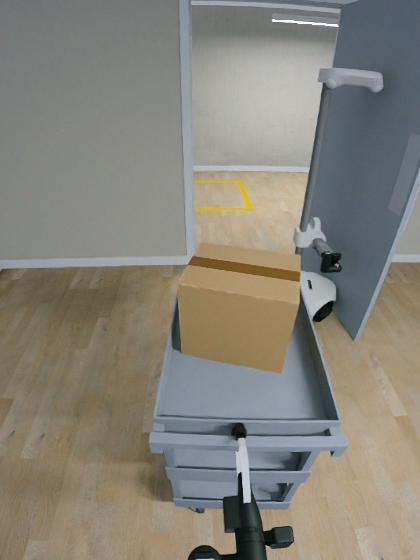

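>>> move:
  blocking: false
  r2: {"base":{"translate_m":0.04,"strafe_m":0.209},"contact_limits":{"translate_m":1.0},"pace":"slow"}
  cameras: []

>>> wait:
  seconds: 5
  cameras: []

>>> move:
  blocking: false
  r2: {"base":{"rotate_rad":-0.1745},"contact_limits":{"rotate_rad":1.0},"pace":"slow"}
  cameras: []

>>> wait:
  seconds: 1.2
  cameras: []

>>> move:
  blocking: false
  r2: {"base":{"translate_m":0.45},"contact_limits":{"translate_m":1.0},"pace":"slow"}
  cameras: ["r2_head_camera"]

>>> wait:
  seconds: 6.5
  cameras: ["r2_head_camera","r1_head_right_camera"]

Scene clock: 214.10 s.
move: r2 moving
r1: as last shown
r1.lidar_m: 5.17 0.32 0.25 - 0.25 0.25 0.50 3.74 1.08 2.29 1.06 0.88
r1.motor_effort: lift_m=+21(22) arm_m=+4(4) wheel_0=-6(6) wheel_1=+8(8) wheel_2=+0(0)
r1.servo_current: wrist_yaw_rad=33(59) wrist_pitch_rad=46(46) wrist_roll_rad=65(65) gripper_m=39(46)
r1.contact_limits: strafe_m 1
r1.wrist_depth_mm: - 133 133 - 392 235 179 / - 118 133 - 399 236 181 / - 115 145 - 375 240 184 / 107 134 196 - 410 241 184 / 208 - - - 384 243 185 / 223 1808 193 1708 187 243 186 / 221 1118 1118 153 384 206 186
r2.base_odometry: x=-1.845 y=-1.008 heading=-2.889
r2.turned_by_wheels: -0.001
r2.turned_by_imu: +0.000
r2.base_tilt: forward=-0.6 right=+0.1
r2.lidar_m: 0.39 2.57 1.94 1.89 1.99 2.67 3.40 3.48 2.98 2.86 2.98 0.42
r2.base_status: translate_m moving; strafe_m moving
r2.joint_positions: lift_m=+0.667 arm_m=+0.000 wrist_yaw_rad=-0.006 wrist_pitch_rad=-0.001 wrist_roll_rad=+1.569 gripper_m=-0.024
r2.joint_status: not commanded
r2.measured_speeds: translate_m=+0.011 strafe_m=+0.051 rotate_rad=-0.001 lift_m=+0.000 arm_m=+0.000 wrist_yaw_rad=+0.000 wrist_pitch_rad=+0.000 wrist_roll_rad=+0.000
r2.motor_effort: lift_m=+16(16) arm_m=+4(4) wheel_0=-10(16) wheel_1=+8(8) wheel_2=-7(8)
r2.servo_current: wrist_yaw_rad=59(65) wrist_pitch_rad=39(46) wrist_roll_rad=52(52) gripper_m=85(85)
r2.contact_limits: translate_m 1
r2.hand_pose: x=+0.4587 y=-0.0893 z=+0.8456 quat_wxyz=(+0.708, +0.706, -0.003, -0.002)
r2.wrist_depth_mm: - 1708 - 159 215 1397 - / - - 609 162 219 778 - / - 430 427 165 222 798 - / - 459 449 167 225 809 - / - - 477 169 228 831 - / - - 183 172 182 - - / - - - - 235 1921 496

Scene clock: 216.97 s.
earlier move: r2 done
r1.base_odometry: x=-1.951 y=-0.183 heading=-2.396
r1.turned_by_wheels: +0.000
r1.turned_by_imu: +0.000
r1.base_tilt: forward=-1.6 right=+1.3
r1.lidar_m: 5.16 0.34 0.25 - 0.25 0.25 0.54 3.71 1.06 2.32 1.05 0.98
r1.base_status: not commanded
r1.joint_positions: lift_m=+0.300 arm_m=+0.000 wrist_yaw_rad=+3.196 wrist_pitch_rad=+0.002 wrist_roll_rad=+0.000 gripper_m=+0.056
r1.joint_status: not commanded
r1.measured_speeds: all 0
r1.motor_effort: lift_m=+22(22) arm_m=+4(4) wheel_0=-5(6) wheel_1=+8(9) wheel_2=+0(0)
r1.servo_current: wrist_yaw_rad=46(72) wrist_pitch_rad=46(52) wrist_roll_rad=33(65) gripper_m=39(46)
r1.contact_limits: strafe_m 1
r1.hand_pose: x=-0.1218 y=+0.0716 z=+0.4774 quat_wxyz=(-0.027, -0.001, +0.000, +1.000)
r1.wrist_depth_mm: - 133 133 - 397 236 180 / - 118 133 - 402 236 181 / - 115 146 - 373 239 183 / 107 135 196 - 410 241 185 / 208 - - - 382 243 186 / 223 1808 194 1708 188 243 186 / 220 1118 1118 153 384 206 186
r2.base_odometry: x=-1.833 y=-1.207 heading=-2.889
r2.turned_by_wheels: +0.000
r2.turned_by_imu: -0.001
r2.base_tilt: forward=-0.7 right=+0.0
r2.lidar_m: 0.41 2.43 1.77 1.68 1.77 2.38 3.43 3.50 3.19 3.04 0.46 0.40
r2.base_status: done
r2.joint_positions: lift_m=+0.667 arm_m=+0.000 wrist_yaw_rad=-0.006 wrist_pitch_rad=-0.001 wrist_roll_rad=+1.569 gripper_m=-0.024
r2.joint_status: not commanded
r2.measured_speeds: all 0
r2.motor_effort: lift_m=+16(16) arm_m=+4(4) wheel_0=-8(16) wheel_1=+2(8) wheel_2=-5(8)
r2.servo_current: wrist_yaw_rad=46(65) wrist_pitch_rad=39(46) wrist_roll_rad=46(59) gripper_m=85(91)
r2.contact_limits: translate_m 1
r2.hand_pose: x=+0.4587 y=-0.0893 z=+0.8456 quat_wxyz=(+0.708, +0.706, -0.003, -0.002)
r2.wrist_depth_mm: - 366 366 171 174 - - / - 387 379 181 185 - - / - 433 424 139 196 778 - / - - 469 147 209 - - / - - 525 157 224 1983 - / - - 184 172 180 1661 488 / - - - - - 1983 1205
wait: 2.87 of 5 s (r2 has come to rest)

Scene clock: 217.47 s.
move: r2 moving
r1: as last shown
r1.lidar_m: 5.17 0.33 0.25 - 0.25 0.25 0.52 3.70 1.05 2.31 1.06 0.95
r1.motor_effort: lift_m=+21(22) arm_m=+3(4) wheel_0=-5(6) wheel_1=+8(8) wheel_2=+0(0)
r1.servo_current: wrist_yaw_rad=46(65) wrist_pitch_rad=39(52) wrist_roll_rad=39(65) gripper_m=39(46)
r1.contact_limits: strafe_m 1
r1.wrist_depth_mm: - 133 133 - 394 236 180 / - 118 133 - 404 238 181 / - 115 145 - 373 239 183 / 107 134 196 - 407 242 184 / 208 - - - 377 243 185 / 223 1808 193 1756 187 242 186 / 220 1118 1118 153 384 206 185
r2.base_odometry: x=-1.833 y=-1.207 heading=-3.006
r2.turned_by_wheels: -0.117
r2.turned_by_imu: -0.113
r2.base_tilt: forward=-0.7 right=+0.1
r2.lidar_m: 0.43 0.51 1.84 1.69 1.71 2.17 3.39 3.40 3.31 3.07 3.10 0.40
r2.base_status: rotate_rad moving
r2.joint_positions: lift_m=+0.667 arm_m=+0.000 wrist_yaw_rad=+0.010 wrist_pitch_rad=-0.001 wrist_roll_rad=+1.569 gripper_m=-0.024
r2.joint_status: not commanded
r2.measured_speeds: translate_m=+0.000 strafe_m=+0.000 rotate_rad=-0.357 lift_m=+0.000 arm_m=+0.000 wrist_yaw_rad=+0.000 wrist_pitch_rad=+0.000 wrist_roll_rad=+0.000
r2.motor_effort: lift_m=+16(16) arm_m=+4(4) wheel_0=+16(16) wheel_1=+7(7) wheel_2=+12(15)
r2.servo_current: wrist_yaw_rad=65(65) wrist_pitch_rad=46(46) wrist_roll_rad=39(46) gripper_m=78(91)
r2.contact_limits: rotate_rad 1
r2.hand_pose: x=+0.4602 y=-0.0844 z=+0.8456 quat_wxyz=(+0.708, +0.706, +0.003, +0.004)
r2.wrist_depth_mm: - 1708 430 182 185 - - / - 387 382 140 193 715 - / - 430 413 145 203 788 - / - 477 455 153 213 - - / - - 500 161 224 - - / - - 185 171 181 1756 488 / - - - - - 1618 1182

Scene clock: 218.10 s.
earlier move: r2 done
r1.base_odometry: x=-1.951 y=-0.183 heading=-2.396
r1.turned_by_wheels: +0.000
r1.turned_by_imu: +0.000
r1.base_tilt: forward=-1.6 right=+1.3
r1.lidar_m: 5.15 0.32 0.25 - 0.25 0.25 0.53 3.69 1.05 2.30 1.06 0.93
r1.base_status: not commanded
r1.joint_positions: lift_m=+0.300 arm_m=+0.000 wrist_yaw_rad=+3.196 wrist_pitch_rad=+0.002 wrist_roll_rad=+0.000 gripper_m=+0.056
r1.joint_status: not commanded
r1.measured_speeds: all 0
r1.motor_effort: lift_m=+21(22) arm_m=+4(4) wheel_0=-6(6) wheel_1=+9(9) wheel_2=+0(0)
r1.servo_current: wrist_yaw_rad=52(65) wrist_pitch_rad=39(52) wrist_roll_rad=46(65) gripper_m=39(46)
r1.contact_limits: strafe_m 1
r1.hand_pose: x=-0.1218 y=+0.0716 z=+0.4774 quat_wxyz=(-0.027, -0.001, +0.000, +1.000)
r1.wrist_depth_mm: - 134 133 - 394 235 179 / - 118 133 - 399 238 181 / - 115 146 - 375 239 183 / 107 135 196 - 410 241 185 / 208 - - - 379 243 185 / 223 1756 195 1756 187 244 185 / 220 1118 1118 153 384 205 185
r2.base_odometry: x=-1.833 y=-1.207 heading=-3.063
r2.turned_by_wheels: -0.057
r2.turned_by_imu: -0.055
r2.base_tilt: forward=-0.7 right=+0.1
r2.lidar_m: 0.40 0.46 1.89 1.69 1.72 2.04 3.38 3.39 3.38 3.04 3.08 0.41
r2.base_status: done
r2.joint_positions: lift_m=+0.667 arm_m=+0.000 wrist_yaw_rad=+0.002 wrist_pitch_rad=-0.001 wrist_roll_rad=+1.569 gripper_m=-0.024
r2.joint_status: not commanded
r2.measured_speeds: all 0
r2.motor_effort: lift_m=+16(16) arm_m=+1(4) wheel_0=+3(16) wheel_1=+5(7) wheel_2=+5(15)
r2.servo_current: wrist_yaw_rad=46(72) wrist_pitch_rad=39(46) wrist_roll_rad=52(52) gripper_m=78(91)
r2.contact_limits: rotate_rad 1
r2.hand_pose: x=+0.4595 y=-0.0868 z=+0.8456 quat_wxyz=(+0.708, +0.706, +0.000, +0.001)
r2.wrist_depth_mm: - - - 203 205 1464 - / - 1756 462 209 210 768 - / - 430 421 159 215 798 - / - 462 455 220 221 831 - / - - 480 168 228 - - / - - 183 172 180 1983 - / - - - - - 1808 488
wait: 0.63 of 1.2 s (r2 has come to rest)

Scene clock: 218.60 s.
move: r2 moving
r1: as last shown
r1.lidar_m: 5.16 0.32 0.25 - 0.25 0.25 0.52 3.73 1.07 2.27 1.06 0.92
r1.motor_effort: lift_m=+21(22) arm_m=+4(4) wheel_0=-6(6) wheel_1=+8(8) wheel_2=+0(0)
r1.servo_current: wrist_yaw_rad=46(65) wrist_pitch_rad=33(52) wrist_roll_rad=39(52) gripper_m=46(46)
r1.contact_limits: strafe_m 1
r1.wrist_depth_mm: - 133 133 - 399 236 179 / - 118 133 - 402 236 181 / - 115 146 - 370 240 183 / 107 135 196 - 415 241 185 / 208 - - - 382 242 186 / 223 1808 194 1756 187 244 185 / 220 1138 1118 153 384 206 185
r2.base_odometry: x=-1.845 y=-1.208 heading=-3.063
r2.turned_by_wheels: +0.000
r2.turned_by_imu: +0.000
r2.base_tilt: forward=-0.7 right=+0.1
r2.lidar_m: 0.41 0.46 1.88 1.69 1.69 2.03 3.39 3.42 3.38 3.07 3.08 0.40
r2.base_status: translate_m moving
r2.joint_positions: lift_m=+0.667 arm_m=+0.000 wrist_yaw_rad=+0.000 wrist_pitch_rad=-0.001 wrist_roll_rad=+1.569 gripper_m=-0.024
r2.joint_status: not commanded
r2.measured_speeds: translate_m=+0.049 strafe_m=+0.000 rotate_rad=-0.003 lift_m=+0.000 arm_m=+0.000 wrist_yaw_rad=-0.008 wrist_pitch_rad=+0.000 wrist_roll_rad=+0.000
r2.motor_effort: lift_m=+16(16) arm_m=+0(1) wheel_0=+9(11) wheel_1=+7(9) wheel_2=-14(14)
r2.servo_current: wrist_yaw_rad=39(52) wrist_pitch_rad=39(46) wrist_roll_rad=52(59) gripper_m=91(91)
r2.contact_limits: translate_m 1
r2.hand_pose: x=+0.4593 y=-0.0874 z=+0.8456 quat_wxyz=(+0.708, +0.706, +0.000, +0.000)
r2.wrist_depth_mm: - - - 204 206 1537 - / - 1921 410 211 211 778 - / - 427 421 159 216 788 - / - 462 445 220 221 809 - / - - 477 167 226 - - / - - 184 171 180 1983 - / - - - - - 1618 477
Images, in order (width x height): r2_head_camera 420x560.

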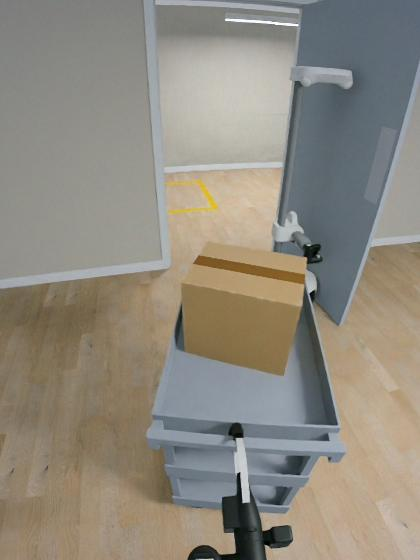

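Scene clock: 223.90 s.
earlier move: r2 done
r1.base_odometry: x=-1.951 y=-0.183 heading=-2.396
r1.turned_by_wheels: +0.000
r1.turned_by_imu: +0.000
r1.base_tilt: forward=-1.6 right=+1.2
r1.lidar_m: 5.16 0.33 0.25 - 0.25 0.25 0.52 3.71 1.06 2.30 0.56 0.62
r1.base_status: not commanded
r1.joint_positions: lift_m=+0.300 arm_m=+0.000 wrist_yaw_rad=+3.196 wrist_pitch_rad=+0.002 wrist_roll_rad=+0.000 gripper_m=+0.056
r1.joint_status: not commanded
r1.measured_speeds: all 0
r1.motor_effort: lift_m=+21(22) arm_m=+4(4) wheel_0=-5(6) wheel_1=+8(9) wheel_2=+0(0)
r1.servo_current: wrist_yaw_rad=46(72) wrist_pitch_rad=39(52) wrist_roll_rad=39(72) gripper_m=46(46)
r1.contact_limits: strafe_m 1
r1.hand_pose: x=-0.1218 y=+0.0716 z=+0.4774 quat_wxyz=(-0.027, -0.001, +0.000, +1.000)
r1.wrist_depth_mm: - 133 133 - 397 235 179 / - 118 133 - 402 237 182 / - 115 145 - 373 239 183 / 107 135 195 - 410 242 184 / 208 - - - 379 242 185 / 223 1808 193 1708 188 244 186 / 220 1118 1138 153 384 206 186
r2.base_odometry: x=-2.281 y=-1.243 heading=-3.062
r2.turned_by_wheels: +0.000
r2.turned_by_imu: +0.004
r2.base_tilt: forward=-0.7 right=+0.1
r2.lidar_m: 0.38 0.41 1.96 1.76 1.78 2.19 3.82 3.86 3.31 2.98 3.01 0.43
r2.base_status: done
r2.joint_positions: lift_m=+0.667 arm_m=+0.000 wrist_yaw_rad=+0.003 wrist_pitch_rad=-0.001 wrist_roll_rad=+1.569 gripper_m=-0.024
r2.joint_status: not commanded
r2.measured_speeds: all 0
r2.motor_effort: lift_m=+16(16) arm_m=-3(4) wheel_0=+7(15) wheel_1=+6(9) wheel_2=-5(16)
r2.servo_current: wrist_yaw_rad=52(65) wrist_pitch_rad=46(46) wrist_roll_rad=52(65) gripper_m=85(91)
r2.contact_limits: translate_m 1
r2.hand_pose: x=+0.4596 y=-0.0865 z=+0.8456 quat_wxyz=(+0.708, +0.706, +0.001, +0.002)
r2.wrist_depth_mm: - 1281 1255 226 225 1229 1042 / - - - 227 227 1229 - / - 436 433 229 228 820 - / - 455 442 229 229 831 - / - 469 459 171 229 809 - / - 480 184 171 181 - - / - - - - - 564 517
wait: 5.30 of 6.5 s (r2 has come to rest)
pictures: r1_head_right_camera, r2_head_camera
Images, in order (width x height): r1_head_right_camera 420x672, r2_head_camera 420x560.

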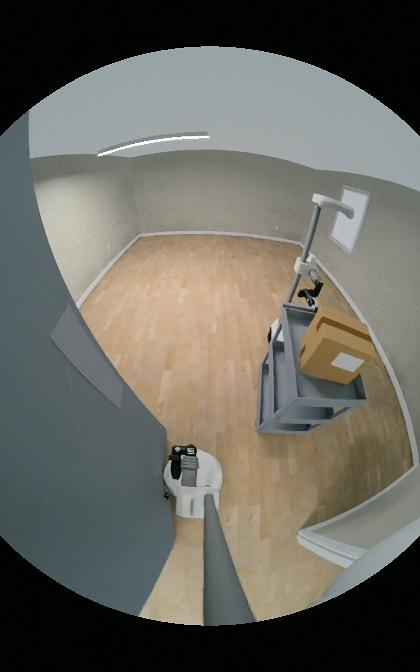

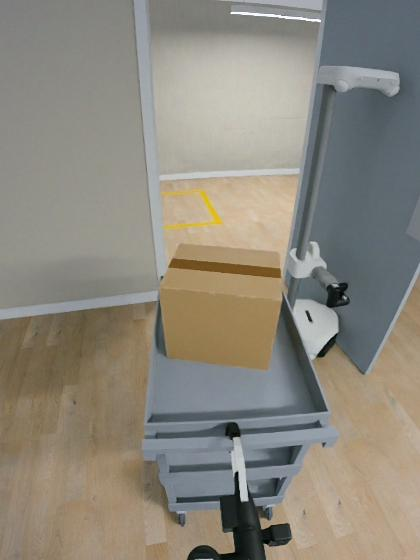

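>>> move:
  blocking: false
  r2: {"base":{"translate_m":0.5,"strafe_m":0.05},"contact_limits":{"translate_m":1.0},"pace":"slow"}
  cameras: []

>>> wait:
  seconds: 6.5
  cameras: ["r2_head_camera","r1_head_right_camera"]

Scene clock: 233.23 s.
move: r2 moving
r1: as last shown
r1.base_tilt: forward=-1.6 right=+1.3
r1.lidar_m: 5.15 0.35 0.25 - 0.25 0.25 0.51 3.71 1.05 2.31 0.53 0.67
r1.motor_effort: lift_m=+21(22) arm_m=+4(4) wheel_0=-5(6) wheel_1=+8(8) wheel_2=+0(0)
r1.servo_current: wrist_yaw_rad=46(59) wrist_pitch_rad=46(46) wrist_roll_rad=39(59) gripper_m=33(46)
r1.contact_limits: strafe_m 1
r1.wrist_depth_mm: - 134 133 - 394 235 180 / - 118 133 - 402 238 182 / - 115 145 - 373 240 183 / 107 134 195 - 410 242 184 / 208 - - - 377 243 185 / 223 1756 193 1808 187 244 186 / 220 1118 1118 153 384 206 185
r2.base_odometry: x=-2.293 y=-1.245 heading=-3.062
r2.turned_by_wheels: +0.001
r2.turned_by_imu: +0.001
r2.base_tilt: forward=-0.7 right=+0.1
r2.lidar_m: 0.39 0.39 1.96 1.76 1.79 2.19 3.83 3.89 3.28 2.98 3.00 0.44
r2.base_status: translate_m moving; strafe_m moving
r2.joint_positions: lift_m=+0.667 arm_m=+0.000 wrist_yaw_rad=+0.003 wrist_pitch_rad=-0.001 wrist_roll_rad=+1.569 gripper_m=-0.024
r2.joint_status: not commanded
r2.measured_speeds: translate_m=+0.048 strafe_m=+0.005 rotate_rad=-0.001 lift_m=+0.000 arm_m=+0.000 wrist_yaw_rad=+0.000 wrist_pitch_rad=+0.000 wrist_roll_rad=+0.000
r2.motor_effort: lift_m=+16(16) arm_m=-3(4) wheel_0=+8(13) wheel_1=+7(8) wheel_2=-10(12)
r2.servo_current: wrist_yaw_rad=59(65) wrist_pitch_rad=46(46) wrist_roll_rad=52(52) gripper_m=85(85)
r2.contact_limits: translate_m 1
r2.hand_pose: x=+0.4596 y=-0.0865 z=+0.8456 quat_wxyz=(+0.708, +0.706, +0.001, +0.002)
r2.wrist_depth_mm: 1863 - 1255 226 226 1205 1042 / - - - 228 227 1255 - / - 449 430 229 228 820 - / - 455 445 229 228 820 - / - 469 459 171 229 831 - / - 477 184 171 181 - - / - - - - - 525 525

Scene clock: 239.03 s.
earlier move: r2 done
r1.base_odometry: x=-1.951 y=-0.183 heading=-2.396
r1.turned_by_wheels: +0.000
r1.turned_by_imu: +0.000
r1.base_tilt: forward=-1.6 right=+1.3
r1.lidar_m: 5.16 0.33 0.25 - 0.25 0.26 0.51 3.69 0.50 0.47 0.50 1.01
r1.base_status: not commanded
r1.joint_positions: lift_m=+0.300 arm_m=+0.000 wrist_yaw_rad=+3.196 wrist_pitch_rad=+0.002 wrist_roll_rad=+0.000 gripper_m=+0.056
r1.joint_status: not commanded
r1.measured_speeds: all 0
r1.motor_effort: lift_m=+21(22) arm_m=+4(4) wheel_0=-5(6) wheel_1=+8(9) wheel_2=+0(0)
r1.servo_current: wrist_yaw_rad=59(72) wrist_pitch_rad=46(52) wrist_roll_rad=46(65) gripper_m=39(52)
r1.contact_limits: strafe_m 1
r1.hand_pose: x=-0.1218 y=+0.0716 z=+0.4774 quat_wxyz=(-0.027, -0.001, +0.000, +1.000)
r1.wrist_depth_mm: - 133 133 - 394 235 180 / - 118 133 - 402 237 181 / - 115 146 - 375 240 182 / 107 134 196 - 413 240 185 / 209 - - - 379 242 186 / 223 1863 193 1756 188 244 186 / 221 1118 1138 153 382 205 185
r2.base_odometry: x=-2.775 y=-1.332 heading=-3.062
r2.turned_by_wheels: -0.001
r2.turned_by_imu: -0.001
r2.base_tilt: forward=-0.7 right=+0.1
r2.lidar_m: 0.38 0.39 1.84 1.79 1.80 2.23 - 4.35 3.25 2.95 1.13 0.43
r2.base_status: done
r2.joint_positions: lift_m=+0.667 arm_m=+0.000 wrist_yaw_rad=-0.003 wrist_pitch_rad=-0.001 wrist_roll_rad=+1.569 gripper_m=-0.024
r2.joint_status: not commanded
r2.measured_speeds: all 0
r2.motor_effort: lift_m=+16(16) arm_m=-3(4) wheel_0=+0(14) wheel_1=+3(9) wheel_2=-8(14)
r2.servo_current: wrist_yaw_rad=39(65) wrist_pitch_rad=39(46) wrist_roll_rad=52(65) gripper_m=78(91)
r2.contact_limits: translate_m 1
r2.hand_pose: x=+0.4590 y=-0.0883 z=+0.8456 quat_wxyz=(+0.708, +0.706, -0.001, -0.001)
r2.wrist_depth_mm: - - - 192 256 1756 1205 / - - - 247 248 1756 500 / - - - 184 243 831 - / - 452 449 236 236 831 - / - 459 449 176 233 820 - / - 462 181 172 179 - - / - 145 462 - - - -
wait: 5.80 of 6.5 s (r2 has come to rest)
pictures: r1_head_right_camera, r2_head_camera
Images, in order (width x height): r1_head_right_camera 420x672, r2_head_camera 420x560.

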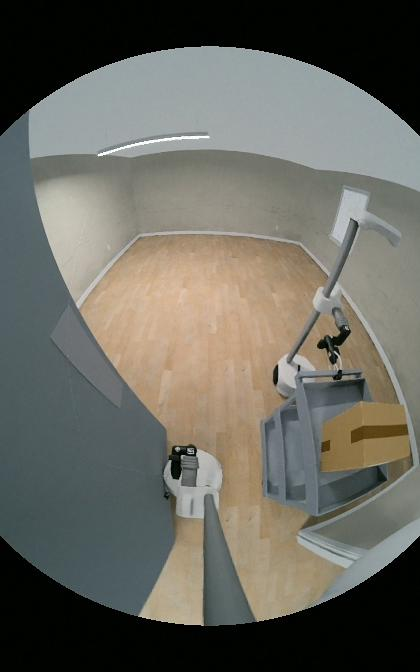

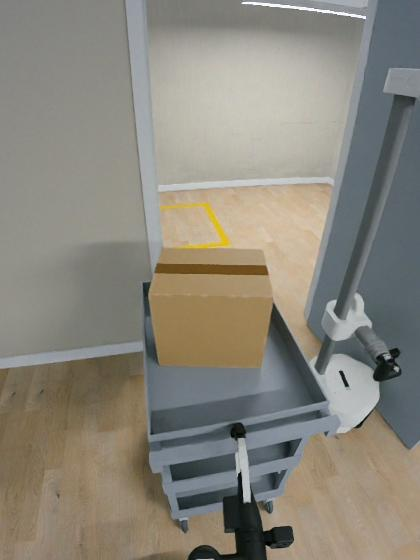

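>>> move:
  blocking: false
  r2: {"base":{"translate_m":0.0,"strafe_m":0.13},"contact_limits":{"translate_m":1.0},"pace":"slow"}
  cameras: []

>>> wait:
  seconds: 4
  cameras: []

>>> move:
  blocking: false
  r2: {"base":{"translate_m":-0.5},"contact_limits":{"translate_m":1.0},"pace":"slow"}
  cameras: []

>>> wait:
  seconds: 6.5
  cameras: ["r2_head_camera","r1_head_right_camera"]

Scene clock: 262.13 s.
move: r2 moving
r1: as last shown
r1.lidar_m: 5.17 0.33 0.25 - 0.25 0.25 0.53 3.71 0.49 0.47 0.51 1.05
r1.motor_effort: lift_m=+21(22) arm_m=+4(4) wheel_0=-6(6) wheel_1=+8(8) wheel_2=+0(0)
r1.servo_current: wrist_yaw_rad=52(65) wrist_pitch_rad=39(46) wrist_roll_rad=46(52) gripper_m=46(46)
r1.contact_limits: strafe_m 1
r1.wrist_depth_mm: - 133 133 - 399 236 180 / - 118 133 - 402 237 182 / - 115 146 - 370 240 183 / 107 135 195 - 410 240 185 / 208 - - - 379 242 186 / 224 1756 193 1708 187 243 186 / 220 1138 1118 153 384 205 186
r2.base_odometry: x=-2.774 y=-1.347 heading=-3.063
r2.turned_by_wheels: -0.001
r2.turned_by_imu: +0.000
r2.base_tilt: forward=-0.7 right=+0.1
r2.lidar_m: 0.36 0.39 1.83 1.78 1.81 2.21 - 4.37 3.26 2.95 1.16 0.43
r2.base_status: translate_m moving; strafe_m moving
r2.joint_positions: lift_m=+0.667 arm_m=+0.000 wrist_yaw_rad=-0.006 wrist_pitch_rad=-0.001 wrist_roll_rad=+1.569 gripper_m=-0.024
r2.joint_status: not commanded
r2.measured_speeds: translate_m=+0.001 strafe_m=+0.056 rotate_rad=-0.004 lift_m=+0.000 arm_m=+0.000 wrist_yaw_rad=+0.000 wrist_pitch_rad=+0.000 wrist_roll_rad=+0.000
r2.motor_effort: lift_m=+16(16) arm_m=-3(4) wheel_0=-13(15) wheel_1=+6(7) wheel_2=+0(7)
r2.servo_current: wrist_yaw_rad=39(65) wrist_pitch_rad=39(46) wrist_roll_rad=59(59) gripper_m=78(85)
r2.contact_limits: translate_m 1
r2.hand_pose: x=+0.4588 y=-0.0892 z=+0.8456 quat_wxyz=(+0.708, +0.706, -0.003, -0.002)
r2.wrist_depth_mm: - - - 193 254 1756 1205 / - - - 247 249 1756 535 / - - - 184 243 788 - / - 452 449 236 236 820 - / - 459 449 176 232 809 - / - 455 184 172 179 798 - / - 145 462 - - - -

Scene clock: 264.07 s.
earlier move: r2 done
r1.base_odometry: x=-1.951 y=-0.183 heading=-2.396
r1.turned_by_wheels: +0.000
r1.turned_by_imu: +0.000
r1.base_tilt: forward=-1.6 right=+1.3
r1.lidar_m: 5.15 0.33 0.25 - 0.25 0.25 0.52 3.71 1.05 0.49 0.57 1.16
r1.base_status: not commanded
r1.joint_positions: lift_m=+0.300 arm_m=+0.000 wrist_yaw_rad=+3.196 wrist_pitch_rad=+0.002 wrist_roll_rad=+0.000 gripper_m=+0.056
r1.joint_status: not commanded
r1.measured_speeds: all 0
r1.motor_effort: lift_m=+21(22) arm_m=+3(4) wheel_0=-5(6) wheel_1=+8(9) wheel_2=+0(0)
r1.servo_current: wrist_yaw_rad=78(78) wrist_pitch_rad=39(52) wrist_roll_rad=46(65) gripper_m=46(46)
r1.contact_limits: strafe_m 1
r1.hand_pose: x=-0.1218 y=+0.0716 z=+0.4774 quat_wxyz=(-0.027, -0.001, +0.000, +1.000)
r1.wrist_depth_mm: - 133 133 - 394 235 180 / - 118 133 - 399 237 181 / - 115 146 - 373 241 183 / 107 134 195 - 413 241 185 / 208 - - - 379 242 185 / 223 1756 193 1708 188 243 185 / 220 1138 1138 153 384 206 185
r2.base_odometry: x=-2.765 y=-1.462 heading=-3.063
r2.turned_by_wheels: +0.000
r2.turned_by_imu: +0.000
r2.base_tilt: forward=-0.6 right=+0.1
r2.lidar_m: 0.38 0.47 1.85 1.65 1.69 2.06 4.11 4.39 3.41 3.08 1.15 0.44
r2.base_status: done
r2.joint_positions: lift_m=+0.667 arm_m=+0.000 wrist_yaw_rad=-0.006 wrist_pitch_rad=-0.001 wrist_roll_rad=+1.569 gripper_m=-0.024
r2.joint_status: not commanded
r2.measured_speeds: all 0
r2.motor_effort: lift_m=+16(16) arm_m=-3(4) wheel_0=-6(18) wheel_1=+3(8) wheel_2=+0(7)
r2.servo_current: wrist_yaw_rad=46(65) wrist_pitch_rad=39(46) wrist_roll_rad=52(59) gripper_m=72(91)
r2.contact_limits: translate_m 1
r2.hand_pose: x=+0.4588 y=-0.0891 z=+0.8456 quat_wxyz=(+0.708, +0.706, -0.002, -0.002)
r2.wrist_depth_mm: 1537 - - 220 221 1756 - / - - - 223 223 809 - / - 433 430 224 224 820 - / - 459 445 226 226 820 - / - 477 473 170 229 831 - / - 484 184 172 180 - - / - - - - - - 484
wait: 1.93 of 4 s (r2 has come to rest)

Scene clock: 264.57 s.
move: r2 moving
r1: as last shown
r1.lidar_m: 5.16 0.32 0.25 - 0.25 0.26 0.52 3.70 1.05 0.49 0.56 1.17
r1.motor_effort: lift_m=+22(22) arm_m=+4(4) wheel_0=-5(6) wheel_1=+8(8) wheel_2=+0(0)
r1.servo_current: wrist_yaw_rad=46(59) wrist_pitch_rad=46(46) wrist_roll_rad=39(59) gripper_m=46(46)
r1.contact_limits: strafe_m 1
r1.wrist_depth_mm: - 133 133 - 392 235 180 / - 118 133 - 402 238 182 / - 115 146 - 375 240 183 / 107 134 196 - 410 242 185 / 208 - - - 379 241 185 / 223 1863 193 1708 188 243 186 / 220 1118 1138 153 384 206 185
r2.base_odometry: x=-2.753 y=-1.461 heading=-3.063
r2.turned_by_wheels: +0.000
r2.turned_by_imu: +0.000
r2.base_tilt: forward=-0.6 right=+0.1
r2.lidar_m: 0.38 0.43 1.83 1.66 1.68 2.06 4.11 4.35 3.40 3.08 1.14 0.43
r2.base_status: translate_m moving
r2.joint_positions: lift_m=+0.667 arm_m=+0.000 wrist_yaw_rad=-0.002 wrist_pitch_rad=-0.001 wrist_roll_rad=+1.569 gripper_m=-0.024
r2.joint_status: not commanded
r2.measured_speeds: translate_m=-0.047 strafe_m=+0.000 rotate_rad=+0.001 lift_m=+0.000 arm_m=+0.000 wrist_yaw_rad=+0.016 wrist_pitch_rad=+0.000 wrist_roll_rad=+0.000
r2.motor_effort: lift_m=+16(16) arm_m=-3(4) wheel_0=-11(12) wheel_1=-8(8) wheel_2=+14(14)
r2.servo_current: wrist_yaw_rad=52(72) wrist_pitch_rad=39(46) wrist_roll_rad=52(52) gripper_m=78(85)
r2.contact_limits: translate_m 1
r2.hand_pose: x=+0.4591 y=-0.0881 z=+0.8456 quat_wxyz=(+0.708, +0.706, -0.001, +0.000)
r2.wrist_depth_mm: - - - 216 218 1661 - / - - - 220 220 778 - / - 433 430 166 224 798 - / - 459 445 167 227 820 - / - 477 469 170 229 820 - / - 488 184 172 180 - - / - - - - - - 496

Scene clock: 270.33 s.
earlier move: r2 done
r1.base_odometry: x=-1.951 y=-0.183 heading=-2.396
r1.turned_by_wheels: +0.000
r1.turned_by_imu: +0.000
r1.base_tilt: forward=-1.6 right=+1.3
r1.lidar_m: 5.16 0.33 0.25 - 0.25 0.25 0.50 3.69 1.06 1.23 0.81 1.01
r1.base_status: not commanded
r1.joint_positions: lift_m=+0.300 arm_m=+0.000 wrist_yaw_rad=+3.196 wrist_pitch_rad=+0.002 wrist_roll_rad=+0.000 gripper_m=+0.056
r1.joint_status: not commanded
r1.measured_speeds: all 0
r1.motor_effort: lift_m=+21(22) arm_m=+4(4) wheel_0=-6(6) wheel_1=+8(9) wheel_2=+0(0)
r1.servo_current: wrist_yaw_rad=46(72) wrist_pitch_rad=46(52) wrist_roll_rad=33(72) gripper_m=46(46)
r1.contact_limits: strafe_m 1
r1.hand_pose: x=-0.1218 y=+0.0716 z=+0.4774 quat_wxyz=(-0.027, -0.001, +0.000, +1.000)
r1.wrist_depth_mm: - 133 133 - 394 235 179 / - 118 133 - 402 237 182 / - 115 146 - 373 240 182 / 107 134 196 - 413 242 185 / 208 - - - 379 243 185 / 222 1756 194 1808 189 244 185 / 220 1098 1118 153 384 206 186
r2.base_odometry: x=-2.267 y=-1.422 heading=-3.062
r2.turned_by_wheels: +0.001
r2.turned_by_imu: +0.004
r2.base_tilt: forward=-0.7 right=+0.0
r2.lidar_m: 0.37 0.36 1.73 1.59 1.60 1.96 3.87 3.89 3.51 3.14 1.65 0.44
r2.base_status: done
r2.joint_positions: lift_m=+0.667 arm_m=+0.000 wrist_yaw_rad=+0.007 wrist_pitch_rad=-0.001 wrist_roll_rad=+1.569 gripper_m=-0.024
r2.joint_status: not commanded
r2.measured_speeds: all 0
r2.motor_effort: lift_m=+16(16) arm_m=-3(4) wheel_0=+0(12) wheel_1=-3(9) wheel_2=+8(17)
r2.servo_current: wrist_yaw_rad=59(72) wrist_pitch_rad=33(52) wrist_roll_rad=46(65) gripper_m=78(91)
r2.contact_limits: translate_m 1
r2.hand_pose: x=+0.4599 y=-0.0854 z=+0.8456 quat_wxyz=(+0.708, +0.706, +0.002, +0.003)
r2.wrist_depth_mm: - - - 200 263 1756 1205 / - - - 252 256 1756 530 / - - - 245 249 1756 - / - 455 452 183 241 788 - / - 455 455 178 234 798 - / - 459 185 172 180 788 - / - 145 459 - - - -
wait: 5.77 of 6.5 s (r2 has come to rest)
pictures: r1_head_right_camera, r2_head_camera
Images, in order (width x height): r1_head_right_camera 420x672, r2_head_camera 420x560.

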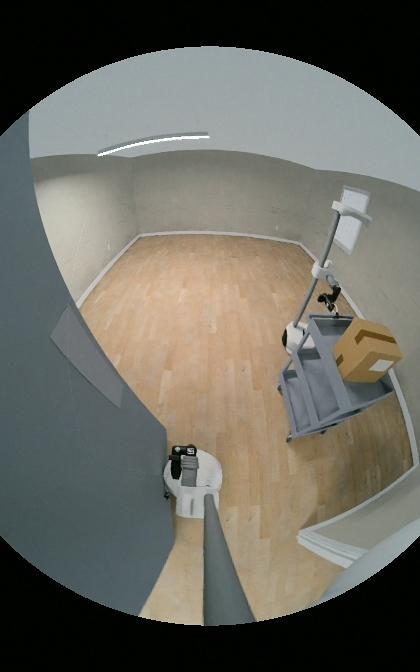

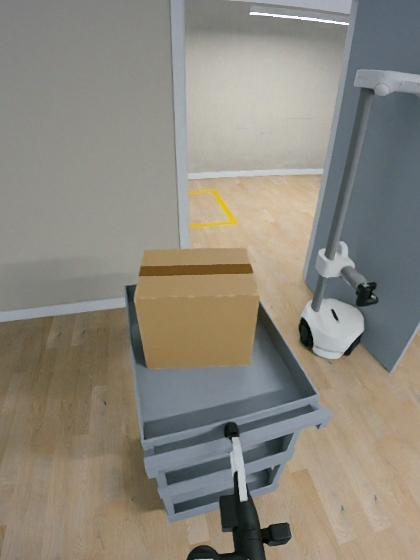

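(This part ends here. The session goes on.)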